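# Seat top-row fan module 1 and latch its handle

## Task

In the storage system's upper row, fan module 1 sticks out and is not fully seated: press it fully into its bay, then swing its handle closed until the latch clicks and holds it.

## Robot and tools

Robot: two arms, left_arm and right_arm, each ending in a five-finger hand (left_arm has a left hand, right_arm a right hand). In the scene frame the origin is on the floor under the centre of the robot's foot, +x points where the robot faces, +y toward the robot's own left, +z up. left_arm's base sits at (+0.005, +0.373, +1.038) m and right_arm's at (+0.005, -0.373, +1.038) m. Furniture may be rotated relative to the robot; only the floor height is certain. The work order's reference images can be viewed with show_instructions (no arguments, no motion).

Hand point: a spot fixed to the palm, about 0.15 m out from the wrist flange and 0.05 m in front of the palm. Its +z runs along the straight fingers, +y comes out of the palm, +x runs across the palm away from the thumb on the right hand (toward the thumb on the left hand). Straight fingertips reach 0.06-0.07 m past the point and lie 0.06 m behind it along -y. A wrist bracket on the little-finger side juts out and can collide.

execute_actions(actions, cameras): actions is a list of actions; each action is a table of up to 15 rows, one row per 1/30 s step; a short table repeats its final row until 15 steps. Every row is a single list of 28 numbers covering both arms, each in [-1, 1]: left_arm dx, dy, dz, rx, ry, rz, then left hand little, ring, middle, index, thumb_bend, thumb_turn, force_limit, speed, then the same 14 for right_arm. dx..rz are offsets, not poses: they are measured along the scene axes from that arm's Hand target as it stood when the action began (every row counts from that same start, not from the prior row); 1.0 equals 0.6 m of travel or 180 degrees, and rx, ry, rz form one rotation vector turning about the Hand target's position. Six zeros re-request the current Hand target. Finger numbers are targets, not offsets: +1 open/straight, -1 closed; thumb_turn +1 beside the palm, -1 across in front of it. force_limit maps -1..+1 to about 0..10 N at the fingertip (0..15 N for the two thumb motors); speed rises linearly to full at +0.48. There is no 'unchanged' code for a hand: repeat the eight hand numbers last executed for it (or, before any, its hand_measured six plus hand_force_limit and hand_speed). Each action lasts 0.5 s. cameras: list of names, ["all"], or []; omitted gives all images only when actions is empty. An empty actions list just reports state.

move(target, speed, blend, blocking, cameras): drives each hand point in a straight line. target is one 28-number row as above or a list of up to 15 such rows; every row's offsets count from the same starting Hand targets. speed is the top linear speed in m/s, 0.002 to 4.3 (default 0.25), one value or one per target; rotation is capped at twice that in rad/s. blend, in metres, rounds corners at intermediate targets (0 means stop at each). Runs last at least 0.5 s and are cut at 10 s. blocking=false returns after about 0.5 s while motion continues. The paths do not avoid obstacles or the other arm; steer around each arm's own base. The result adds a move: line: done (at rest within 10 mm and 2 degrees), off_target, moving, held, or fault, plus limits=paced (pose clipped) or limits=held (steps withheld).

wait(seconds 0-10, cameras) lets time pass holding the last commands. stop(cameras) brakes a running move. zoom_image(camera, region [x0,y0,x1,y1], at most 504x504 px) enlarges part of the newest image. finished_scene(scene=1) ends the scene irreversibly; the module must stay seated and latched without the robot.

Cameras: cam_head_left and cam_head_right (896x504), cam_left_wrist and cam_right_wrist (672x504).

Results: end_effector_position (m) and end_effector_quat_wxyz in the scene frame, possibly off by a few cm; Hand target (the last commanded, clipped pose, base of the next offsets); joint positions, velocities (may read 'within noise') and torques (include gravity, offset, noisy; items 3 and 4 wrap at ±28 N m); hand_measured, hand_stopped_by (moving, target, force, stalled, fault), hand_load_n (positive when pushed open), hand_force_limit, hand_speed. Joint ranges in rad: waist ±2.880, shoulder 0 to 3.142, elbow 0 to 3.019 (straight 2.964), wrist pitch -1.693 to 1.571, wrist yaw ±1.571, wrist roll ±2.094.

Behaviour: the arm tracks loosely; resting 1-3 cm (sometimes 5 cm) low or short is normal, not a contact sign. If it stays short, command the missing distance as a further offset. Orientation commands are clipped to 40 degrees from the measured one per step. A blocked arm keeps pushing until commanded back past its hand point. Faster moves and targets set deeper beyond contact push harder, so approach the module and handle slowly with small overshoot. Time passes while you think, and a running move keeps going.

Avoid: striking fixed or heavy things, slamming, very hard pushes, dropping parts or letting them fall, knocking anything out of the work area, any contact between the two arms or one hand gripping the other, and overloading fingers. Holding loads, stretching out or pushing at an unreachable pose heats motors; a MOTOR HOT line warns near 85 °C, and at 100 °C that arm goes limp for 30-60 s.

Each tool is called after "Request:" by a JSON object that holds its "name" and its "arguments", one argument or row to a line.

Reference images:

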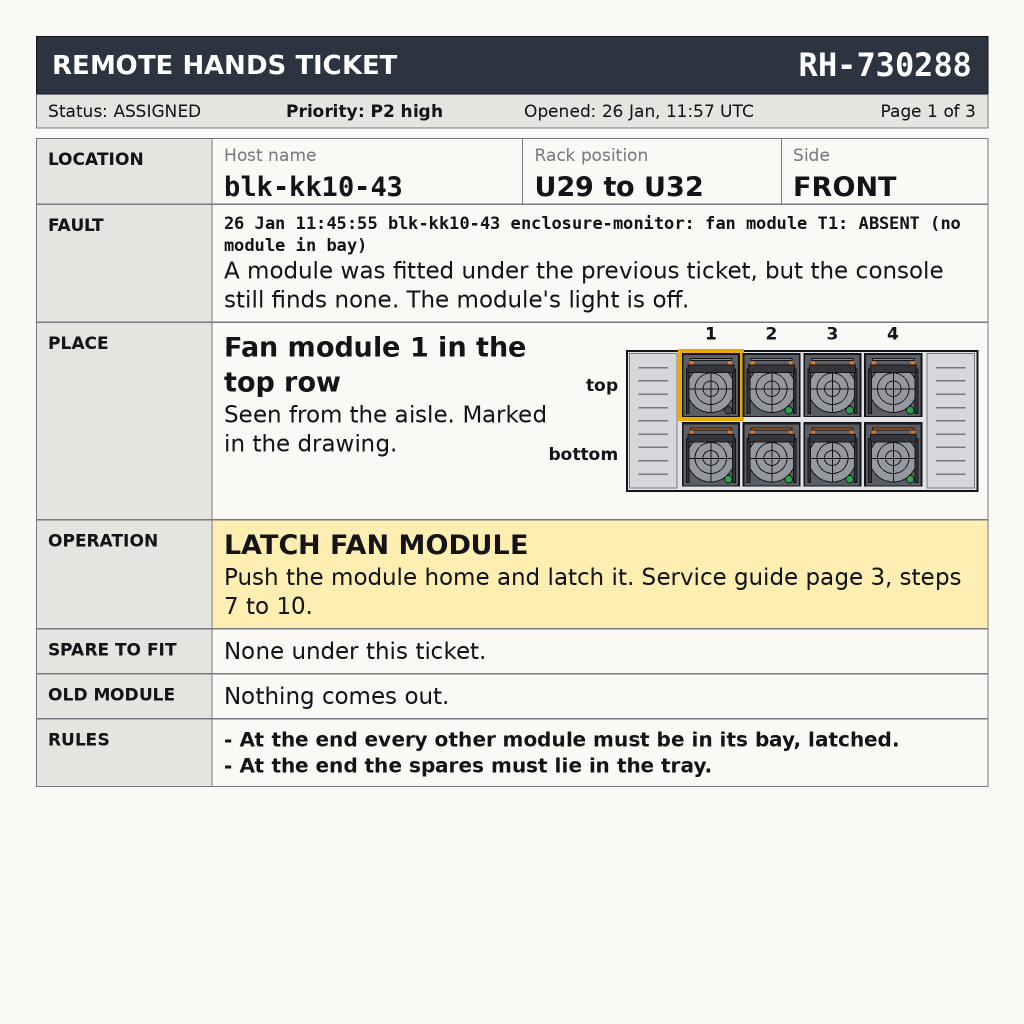

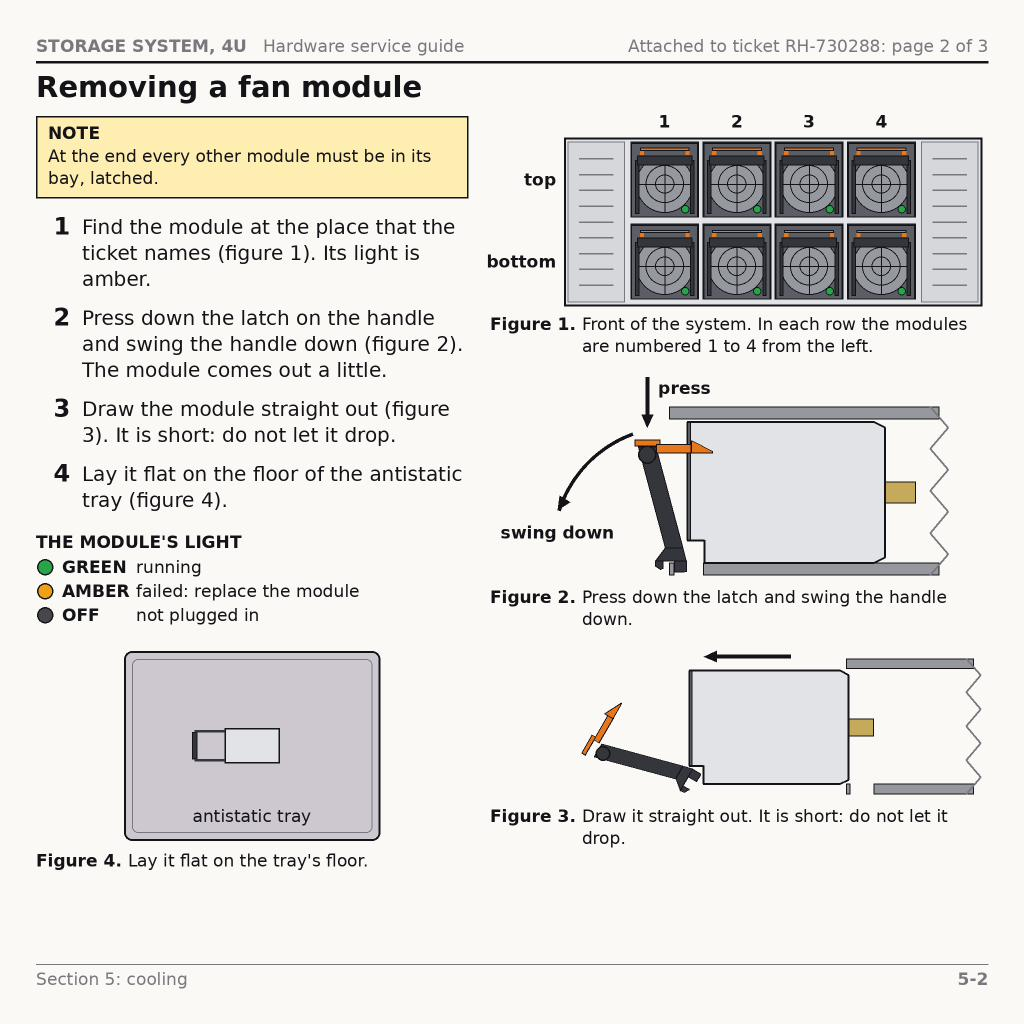

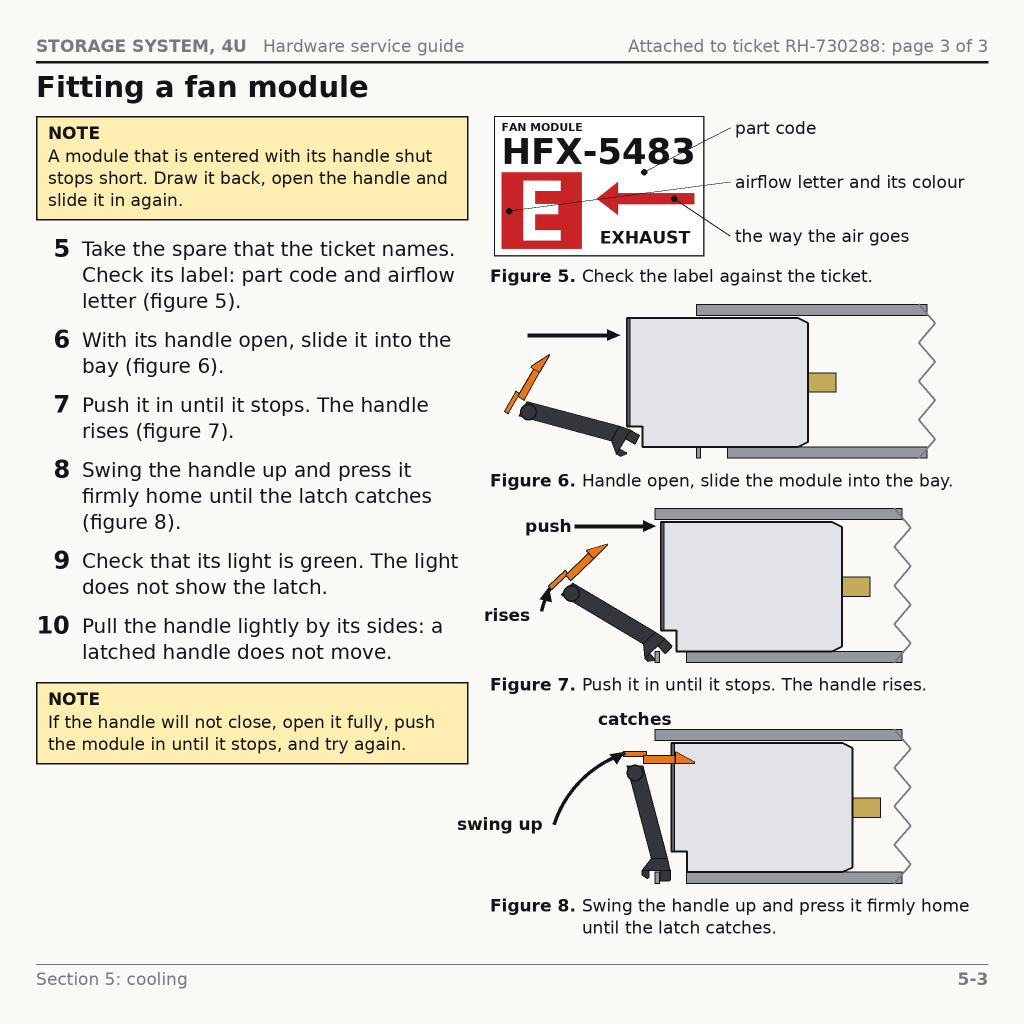

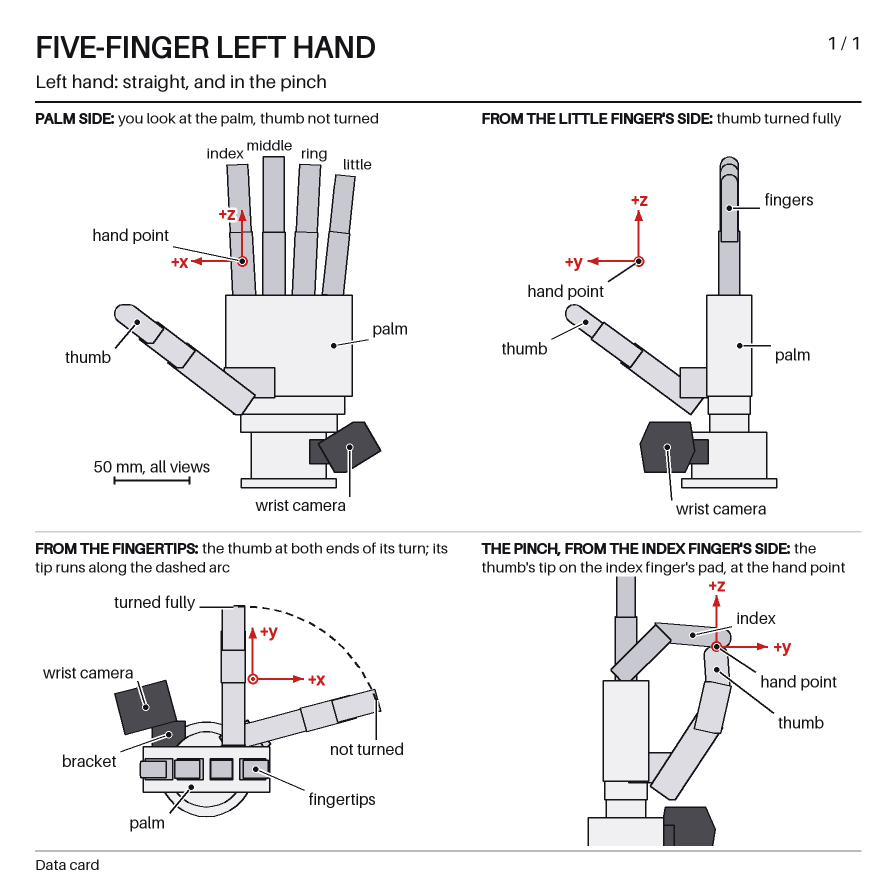

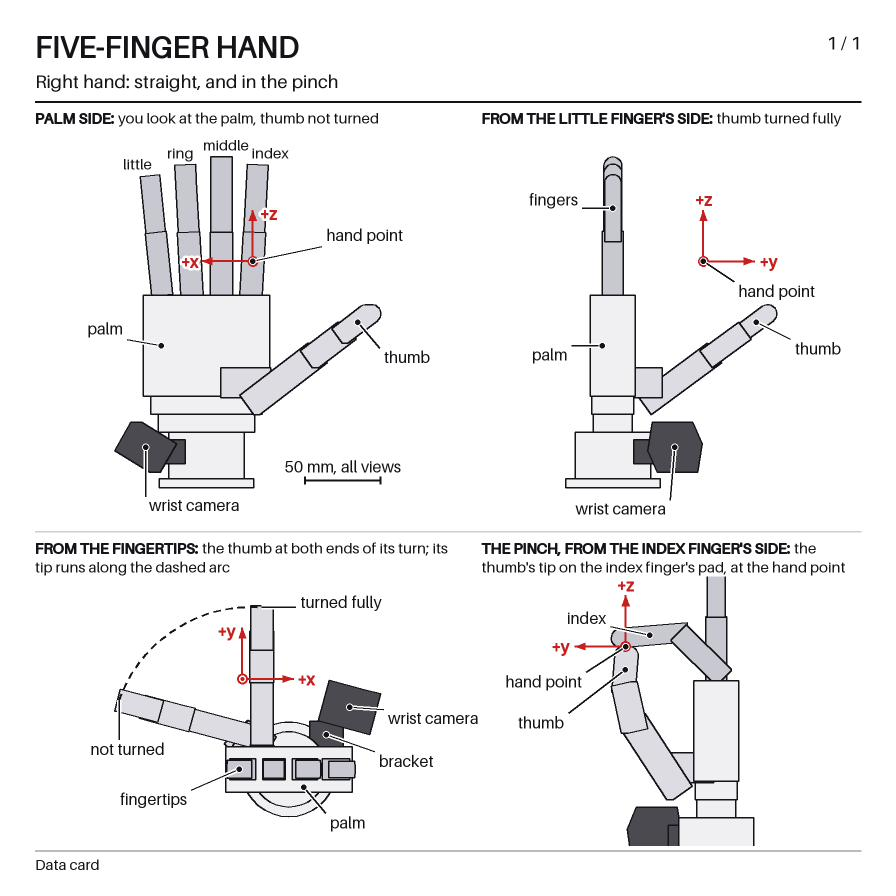

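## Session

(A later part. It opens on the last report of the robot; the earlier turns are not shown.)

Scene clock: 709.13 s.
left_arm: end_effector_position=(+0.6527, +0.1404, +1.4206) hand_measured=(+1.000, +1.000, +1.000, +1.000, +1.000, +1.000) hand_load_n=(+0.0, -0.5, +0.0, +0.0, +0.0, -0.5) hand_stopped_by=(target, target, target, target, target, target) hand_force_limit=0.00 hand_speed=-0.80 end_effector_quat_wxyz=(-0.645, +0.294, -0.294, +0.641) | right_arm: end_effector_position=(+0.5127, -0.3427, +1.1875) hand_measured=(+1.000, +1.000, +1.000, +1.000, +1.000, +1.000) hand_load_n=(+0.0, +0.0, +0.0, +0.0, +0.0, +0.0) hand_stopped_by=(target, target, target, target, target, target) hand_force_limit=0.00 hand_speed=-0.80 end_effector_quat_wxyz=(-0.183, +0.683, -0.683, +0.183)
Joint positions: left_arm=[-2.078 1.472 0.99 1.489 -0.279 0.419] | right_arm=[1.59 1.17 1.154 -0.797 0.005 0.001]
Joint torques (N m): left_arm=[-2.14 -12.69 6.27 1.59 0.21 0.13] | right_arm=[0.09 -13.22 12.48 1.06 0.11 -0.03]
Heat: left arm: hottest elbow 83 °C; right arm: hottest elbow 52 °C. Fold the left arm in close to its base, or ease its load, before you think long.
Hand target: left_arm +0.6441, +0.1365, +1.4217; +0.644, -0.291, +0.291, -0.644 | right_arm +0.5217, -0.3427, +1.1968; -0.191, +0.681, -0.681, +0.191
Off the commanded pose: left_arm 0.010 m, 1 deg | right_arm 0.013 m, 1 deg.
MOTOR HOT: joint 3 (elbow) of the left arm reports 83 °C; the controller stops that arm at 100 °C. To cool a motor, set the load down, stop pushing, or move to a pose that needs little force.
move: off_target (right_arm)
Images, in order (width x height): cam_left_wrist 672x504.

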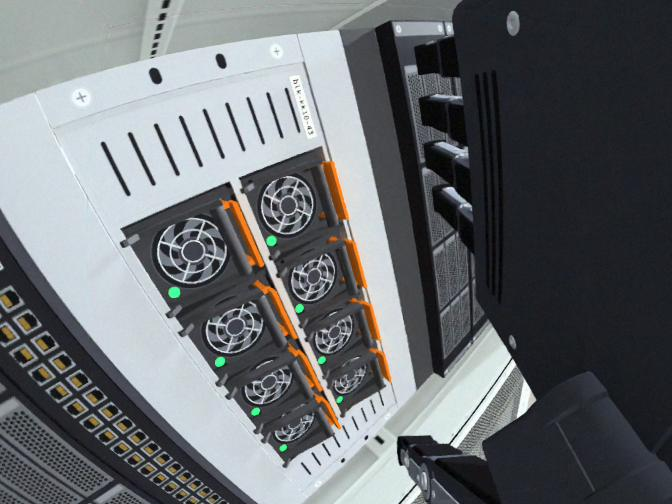

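Request:
{"name": "move", "arguments": {
  "target": [-0.33, 0.0, -0.02, 0, 0.2, 0, 1,1,1,1,1,1,0,-0.8, 0,0,0,0,0,0,1,1,1,1,1,1,0,-0.8],
  "cameras": ["cam_left_wrist"],
  "speed": 0.25
}}

Request:
{"name": "zoom_image", "arguments": {
  "camera": "cam_left_wrist",
  "region": [250, 50, 450, 270]
}}

Scene clock: 722.30 s.
left_arm: end_effector_position=(+0.4505, +0.1412, +1.4112) hand_measured=(+1.000, +1.000, +1.000, +1.000, +1.000, +1.000) hand_load_n=(+0.0, +0.0, +0.0, +0.0, +0.0, +0.0) hand_stopped_by=(target, target, target, target, target, target) hand_force_limit=0.00 hand_speed=-0.80 end_effector_quat_wxyz=(-0.529, +0.477, -0.471, +0.520) | right_arm: end_effector_position=(+0.5127, -0.3427, +1.1875) hand_measured=(+1.000, +1.000, +1.000, +1.000, +1.000, +1.000) hand_load_n=(+0.0, +0.0, +0.0, +0.0, +0.0, +0.0) hand_stopped_by=(target, target, target, target, target, target) hand_force_limit=0.00 hand_speed=-0.80 end_effector_quat_wxyz=(-0.183, +0.683, -0.683, +0.183)
Joint positions: left_arm=[-2.546 0.801 0.722 0.634 -0.898 0.455] | right_arm=[1.59 1.17 1.154 -0.797 0.005 0.001]
Joint torques (N m): left_arm=[-1.55 -3.31 8.83 0.92 0.32 -0.15] | right_arm=[-0.21 -12.86 12.49 1.09 0.08 0]
Heat: left arm: hottest elbow 73 °C; right arm: hottest elbow 52 °C.
Hand target: left_arm +0.4460, +0.1364, +1.4096; +0.523, -0.476, +0.476, -0.523 | right_arm +0.5217, -0.3427, +1.1968; -0.191, +0.681, -0.681, +0.191
Off the commanded pose: left_arm 0.007 m, 1 deg | right_arm 0.013 m, 1 deg.
MOTOR HOT: cleared for the motors of the left arm.
move: off_target (right_arm)
Images, in order (width x height): cam_left_wrist 672x504.

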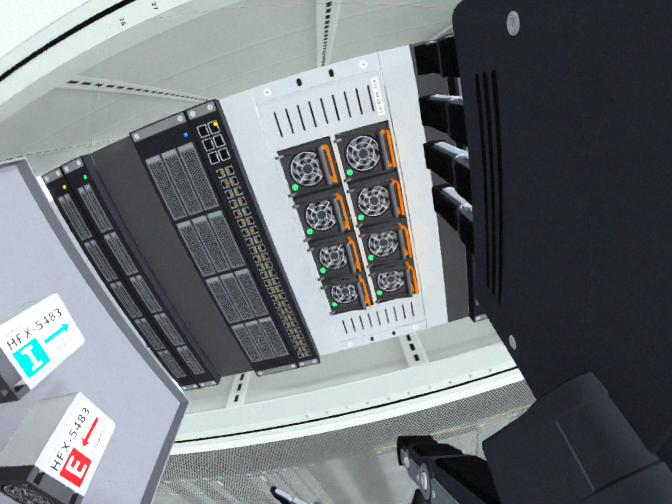

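Scaled by 2.291 from the camera's 672x504 image, which has a finer 960x720 frame.

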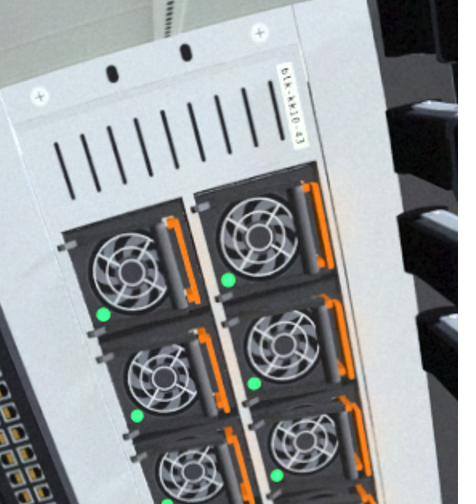

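Request:
{"name": "zoom_image", "arguments": {
  "camera": "cam_left_wrist",
  "region": [325, 115, 425, 225]
}}

Scaled by 4.582 from the camera's 672x504 image, which has a finer 960x720 frame.

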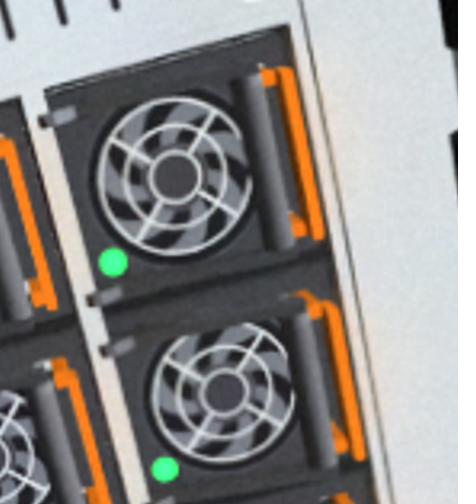

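Request:
{"name": "wait", "arguments": {
  "seconds": 8
}}

Request:
{"name": "move", "arguments": {
  "target": [0.2, -0.03, 0.09, 0, 0.03, 0, 1,1,1,1,1,1,0,-0.8, 0,0,0,0,0,0,1,1,1,1,1,1,0,-0.8],
  "cameras": ["cam_left_wrist"],
  "speed": 0.2
}}

Request:
{"name": "zoom_image", "arguments": {
  "camera": "cam_left_wrist",
  "region": [270, 50, 450, 250]
}}

Scene clock: 756.10 s.
left_arm: end_effector_position=(+0.4505, +0.1412, +1.4112) hand_measured=(+1.000, +1.000, +1.000, +1.000, +1.000, +1.000) hand_load_n=(+0.0, +0.0, +0.0, +0.0, +0.0, +0.0) hand_stopped_by=(target, target, target, target, target, target) hand_force_limit=0.00 hand_speed=-0.80 end_effector_quat_wxyz=(-0.529, +0.477, -0.471, +0.520) | right_arm: end_effector_position=(+0.5127, -0.3427, +1.1875) hand_measured=(+1.000, +1.000, +1.000, +1.000, +1.000, +1.000) hand_load_n=(-0.5, +0.0, +0.0, +0.0, +0.0, +0.0) hand_stopped_by=(target, target, target, target, target, target) hand_force_limit=0.00 hand_speed=-0.80 end_effector_quat_wxyz=(-0.183, +0.683, -0.683, +0.183)
Joint positions: left_arm=[-2.546 0.801 0.722 0.634 -0.898 0.455] | right_arm=[1.59 1.17 1.154 -0.797 0.005 0.001]
Joint torques (N m): left_arm=[-1.44 -3.49 8.91 0.8 0.32 -0.1] | right_arm=[-0.21 -13.16 12.45 1.09 0.06 0.01]
Heat: left arm: hottest elbow 65 °C; right arm: hottest elbow 53 °C.
Hand target: left_arm +0.4460, +0.1364, +1.4095; +0.523, -0.476, +0.476, -0.523 | right_arm +0.5217, -0.3427, +1.1968; -0.191, +0.681, -0.681, +0.191
Off the commanded pose: left_arm 0.007 m, 1 deg | right_arm 0.013 m, 1 deg.
wait: 8.00 s; at rest from the start

Scene clock: 757.73 s.
left_arm: end_effector_position=(+0.5503, +0.1144, +1.4290) hand_measured=(+1.000, +1.000, +1.000, +1.000, +1.000, +1.000) hand_load_n=(+0.0, +0.0, -0.5, +0.0, +0.0, +0.0) hand_stopped_by=(target, target, target, target, target, target) hand_force_limit=0.00 hand_speed=-0.80 end_effector_quat_wxyz=(-0.495, +0.494, -0.523, +0.487) | right_arm: end_effector_position=(+0.5127, -0.3427, +1.1875) hand_measured=(+1.000, +1.000, +1.000, +1.000, +1.000, +1.000) hand_load_n=(+0.0, +0.0, -0.5, +0.0, +0.0, +0.0) hand_stopped_by=(target, target, target, target, target, target) hand_force_limit=0.00 hand_speed=-0.80 end_effector_quat_wxyz=(-0.183, +0.683, -0.683, +0.183)
Joint positions: left_arm=[-2.348 1.006 1.064 0.21 -0.723 0.224] | right_arm=[1.59 1.17 1.154 -0.797 0.005 0.001]
Joint torques (N m): left_arm=[0.62 -6.53 14.39 1.13 0.26 -0.04] | right_arm=[0.26 -12.98 12.52 1.09 0.07 0]
Heat: left arm: hottest elbow 65 °C; right arm: hottest elbow 53 °C.
Hand target: left_arm +0.5660, +0.1184, +1.4636; +0.500, -0.500, +0.500, -0.500 | right_arm +0.5217, -0.3427, +1.1968; -0.191, +0.681, -0.681, +0.191
Off the commanded pose: left_arm 0.038 m, 3 deg | right_arm 0.013 m, 1 deg.
move: off_target (left_arm, right_arm)
Images, in order (width x height): cam_left_wrist 672x504.

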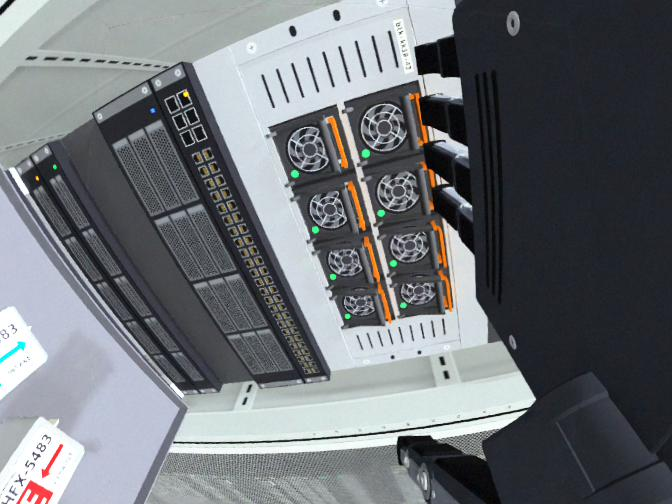

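Scaled by 2.520 from the camera's 672x504 image, which has a finer 960x720 frame.

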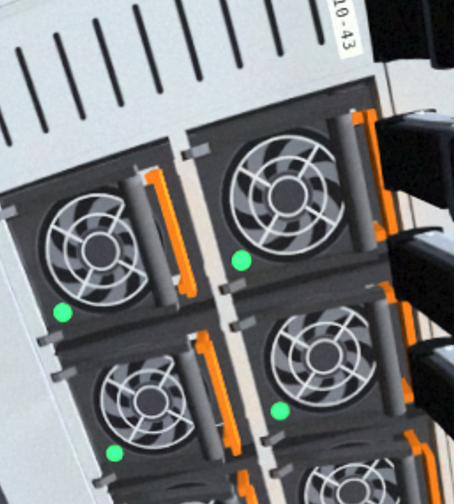

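Request:
{"name": "move", "arguments": {
  "target": [0.2, 0.02, 0.018, 0, -0.03, 0, 1,1,1,1,1,1,0,-0.8, 0,0,0,0,0,0,1,1,1,1,1,1,0,-0.8],
  "cameras": ["cam_left_wrist"],
  "speed": 0.15
}}

Request:
{"name": "zoom_image", "arguments": {
  "camera": "cam_left_wrist",
  "region": [250, 30, 500, 290]
}}

Scene clock: 774.23 s.
left_arm: end_effector_position=(+0.6670, +0.1262, +1.4345) hand_measured=(+1.000, +1.000, +1.000, +1.000, +1.000, +1.000) hand_load_n=(-0.5, +0.0, +0.0, -0.5, +0.0, -0.5) hand_stopped_by=(target, target, target, target, target, target) hand_force_limit=0.00 hand_speed=-0.80 end_effector_quat_wxyz=(-0.512, +0.476, -0.508, +0.503) | right_arm: end_effector_position=(+0.5127, -0.3427, +1.1875) hand_measured=(+1.000, +1.000, +1.000, +1.000, +1.000, +1.000) hand_load_n=(+0.0, +0.0, +0.0, +0.0, +0.0, -0.5) hand_stopped_by=(target, target, target, target, target, target) hand_force_limit=0.00 hand_speed=-0.80 end_effector_quat_wxyz=(-0.183, +0.683, -0.683, +0.183)
Joint positions: left_arm=[-2.138 1.227 1.268 0.262 -0.508 0.202] | right_arm=[1.59 1.17 1.154 -0.797 0.005 0.001]
Joint torques (N m): left_arm=[0.38 -10.34 14.65 2.24 0.25 -0.05] | right_arm=[0.26 -13.22 12.53 1.22 0.06 -0.01]
Heat: left arm: hottest elbow 69 °C; right arm: hottest elbow 53 °C.
Hand target: left_arm +0.6860, +0.1304, +1.4743; +0.523, -0.476, +0.476, -0.523 | right_arm +0.5217, -0.3427, +1.1968; -0.191, +0.681, -0.681, +0.191
Off the commanded pose: left_arm 0.044 m, 4 deg | right_arm 0.013 m, 1 deg.
move: off_target (left_arm, right_arm)
Images, in order (width x height): cam_left_wrist 672x504.

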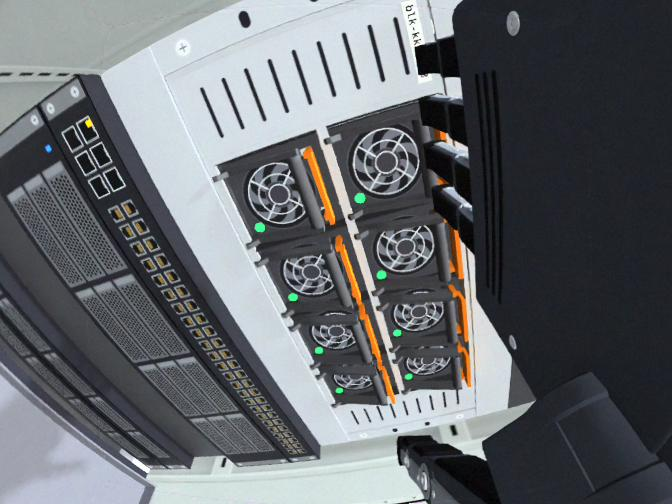

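Scaled by 1.938 from the camera's 672x504 image, which has a finer 960x720 frame.

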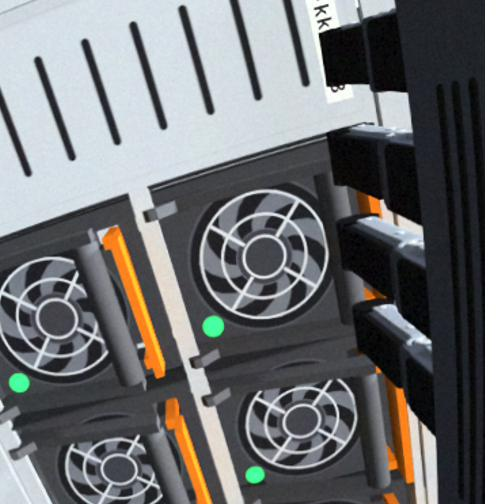

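Request:
{"name": "move", "arguments": {
  "target": [0.17, 0.0, 0.015, 0, 0, 0, 1,1,1,1,1,1,0,-0.8, 0,0,0,0,0,0,1,1,1,1,1,1,0,-0.8],
  "cameras": ["cam_left_wrist"],
  "speed": 0.12
}}

Request:
{"name": "zoom_image", "arguments": {
  "camera": "cam_left_wrist",
  "region": [250, 30, 500, 290]
}}

Scene clock: 787.03 s.
left_arm: end_effector_position=(+0.7001, +0.1297, +1.4461) hand_measured=(+1.000, +1.000, +1.000, +1.000, +1.000, +1.000) hand_load_n=(+0.0, +0.0, -8.0, +0.0, +0.0, +0.0) hand_stopped_by=(target, target, target, target, target, target) hand_force_limit=0.00 hand_speed=-0.80 end_effector_quat_wxyz=(-0.508, +0.480, -0.508, +0.503) | right_arm: end_effector_position=(+0.5127, -0.3427, +1.1875) hand_measured=(+1.000, +1.000, +1.000, +1.000, +1.000, +1.000) hand_load_n=(+0.0, +0.0, +0.0, +0.0, +0.0, +0.0) hand_stopped_by=(target, target, target, target, target, target) hand_force_limit=0.00 hand_speed=-0.80 end_effector_quat_wxyz=(-0.183, +0.683, -0.683, +0.183)
Joint positions: left_arm=[-2.094 1.291 1.379 0.199 -0.465 0.174] | right_arm=[1.59 1.17 1.154 -0.797 0.005 0.001]
Joint torques (N m): left_arm=[4.37 -2.2 22.98 2.18 2.46 -0.16] | right_arm=[0.09 -13.57 12.52 1.09 0.07 -0.01]
Heat: left arm: hottest elbow 73 °C; right arm: hottest elbow 53 °C.
Hand target: left_arm +0.7880, +0.1305, +1.4837; +0.523, -0.476, +0.476, -0.523 | right_arm +0.5217, -0.3427, +1.1968; -0.191, +0.681, -0.681, +0.191
Off the commanded pose: left_arm 0.095 m, 5 deg | right_arm 0.013 m, 1 deg.
move: off_target (left_arm, right_arm)
Images, in order (width x height): cam_left_wrist 672x504.

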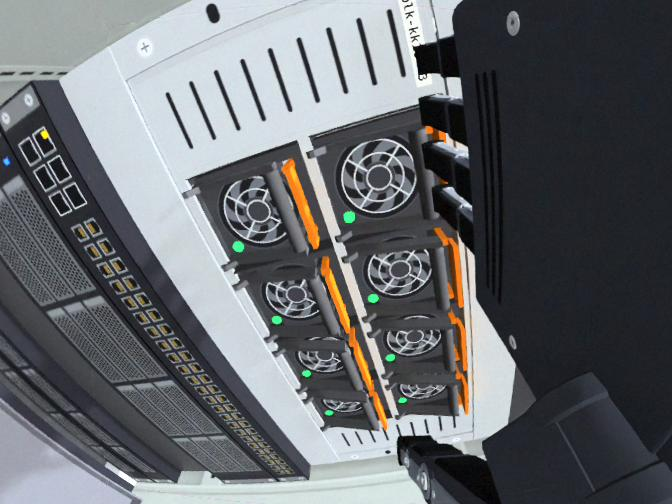

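Scaled by 1.938 from the camera's 672x504 image, which has a finer 960x720 frame.

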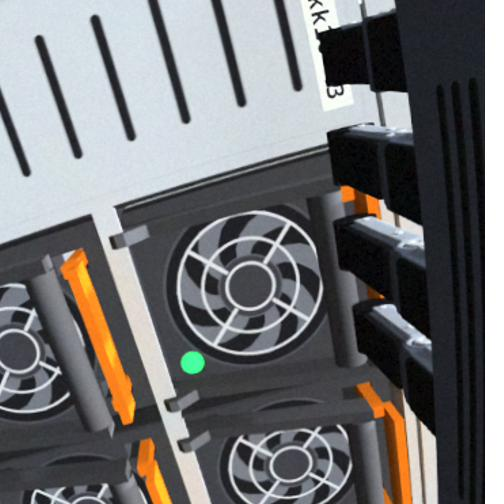

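Request:
{"name": "move", "arguments": {
  "target": [
    [-0.13, 0.0, -0.03, 0, 0, 0, 1,1,1,1,1,1,0,-0.8, 0,0,0,0,0,0,1,1,1,1,1,1,0,-0.8],
    [-0.45, 0.0, -0.08, 0, 0, 0, 1,1,1,1,1,1,0,-0.8, 0,0,0,0,0,0,1,1,1,1,1,1,0,-0.8]
  ],
  "cameras": ["cam_left_wrist"],
  "speed": 0.2
}}

Request:
{"name": "zoom_image", "arguments": {
  "camera": "cam_left_wrist",
  "region": [250, 50, 450, 270]
}}

Scene clock: 798.83 s.
left_arm: end_effector_position=(+0.5238, +0.1347, +1.4390) hand_measured=(+1.000, +1.000, +1.000, +1.000, +1.000, +1.000) hand_load_n=(+0.0, +0.0, +0.0, +0.0, -0.5, +0.0) hand_stopped_by=(target, target, target, target, target, target) hand_force_limit=0.00 hand_speed=-0.80 end_effector_quat_wxyz=(-0.524, +0.480, -0.475, +0.519) | right_arm: end_effector_position=(+0.5127, -0.3427, +1.1875) hand_measured=(+1.000, +1.000, +1.000, +1.000, +1.000, +1.000) hand_load_n=(+0.0, +0.0, +0.0, +0.0, +0.0, +0.0) hand_stopped_by=(target, target, target, target, target, target) hand_force_limit=0.00 hand_speed=-0.80 end_effector_quat_wxyz=(-0.183, +0.683, -0.683, +0.183)
Joint positions: left_arm=[-2.377 0.924 0.923 0.45 -0.749 0.317] | right_arm=[1.59 1.17 1.154 -0.797 0.005 0.001]
Joint torques (N m): left_arm=[-1.9 -6.07 8.05 2.09 0.18 0.12] | right_arm=[-0.15 -13.1 12.41 1.03 0.07 -0.01]
Heat: left arm: hottest elbow 91 °C; right arm: hottest elbow 53 °C. Fold the left arm in close to its base, or ease its load, before you think long.
Hand target: left_arm +0.5181, +0.1305, +1.4355; +0.523, -0.476, +0.476, -0.523 | right_arm +0.5217, -0.3427, +1.1968; -0.191, +0.681, -0.681, +0.191
Off the commanded pose: left_arm 0.008 m, 1 deg | right_arm 0.013 m, 1 deg.
MOTOR HOT: joint 3 (elbow) of the left arm reports 91 °C; the controller stops that arm at 100 °C. To cool a motor, set the load down, stop pushing, or move to a pose that needs little force.
move: off_target (right_arm)
Images, in order (width x height): cam_left_wrist 672x504.

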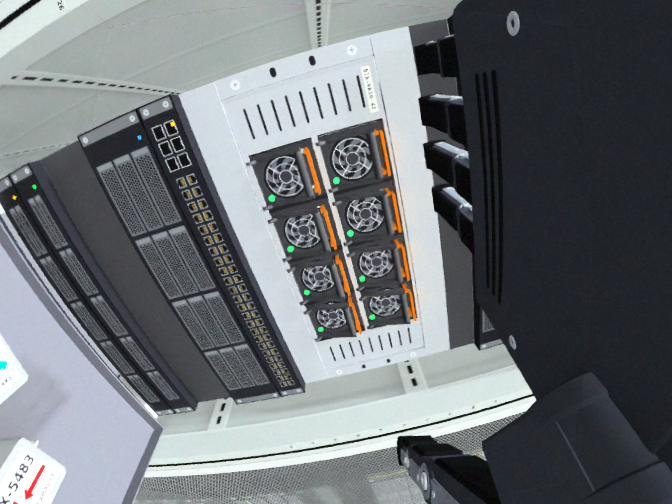

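Scaled by 2.291 from the camera's 672x504 image, which has a finer 960x720 frame.

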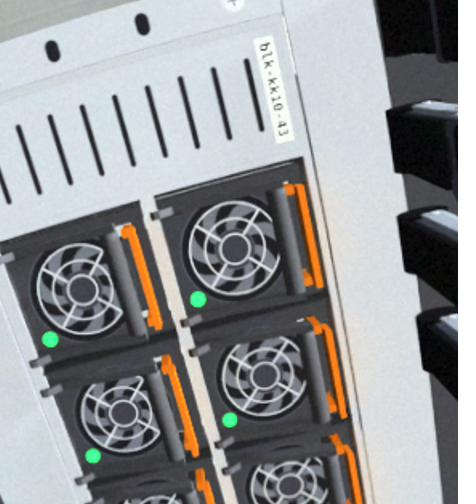

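Request:
{"name": "finished_scene", "arguments": {

}}

The scene is finished: the task was done.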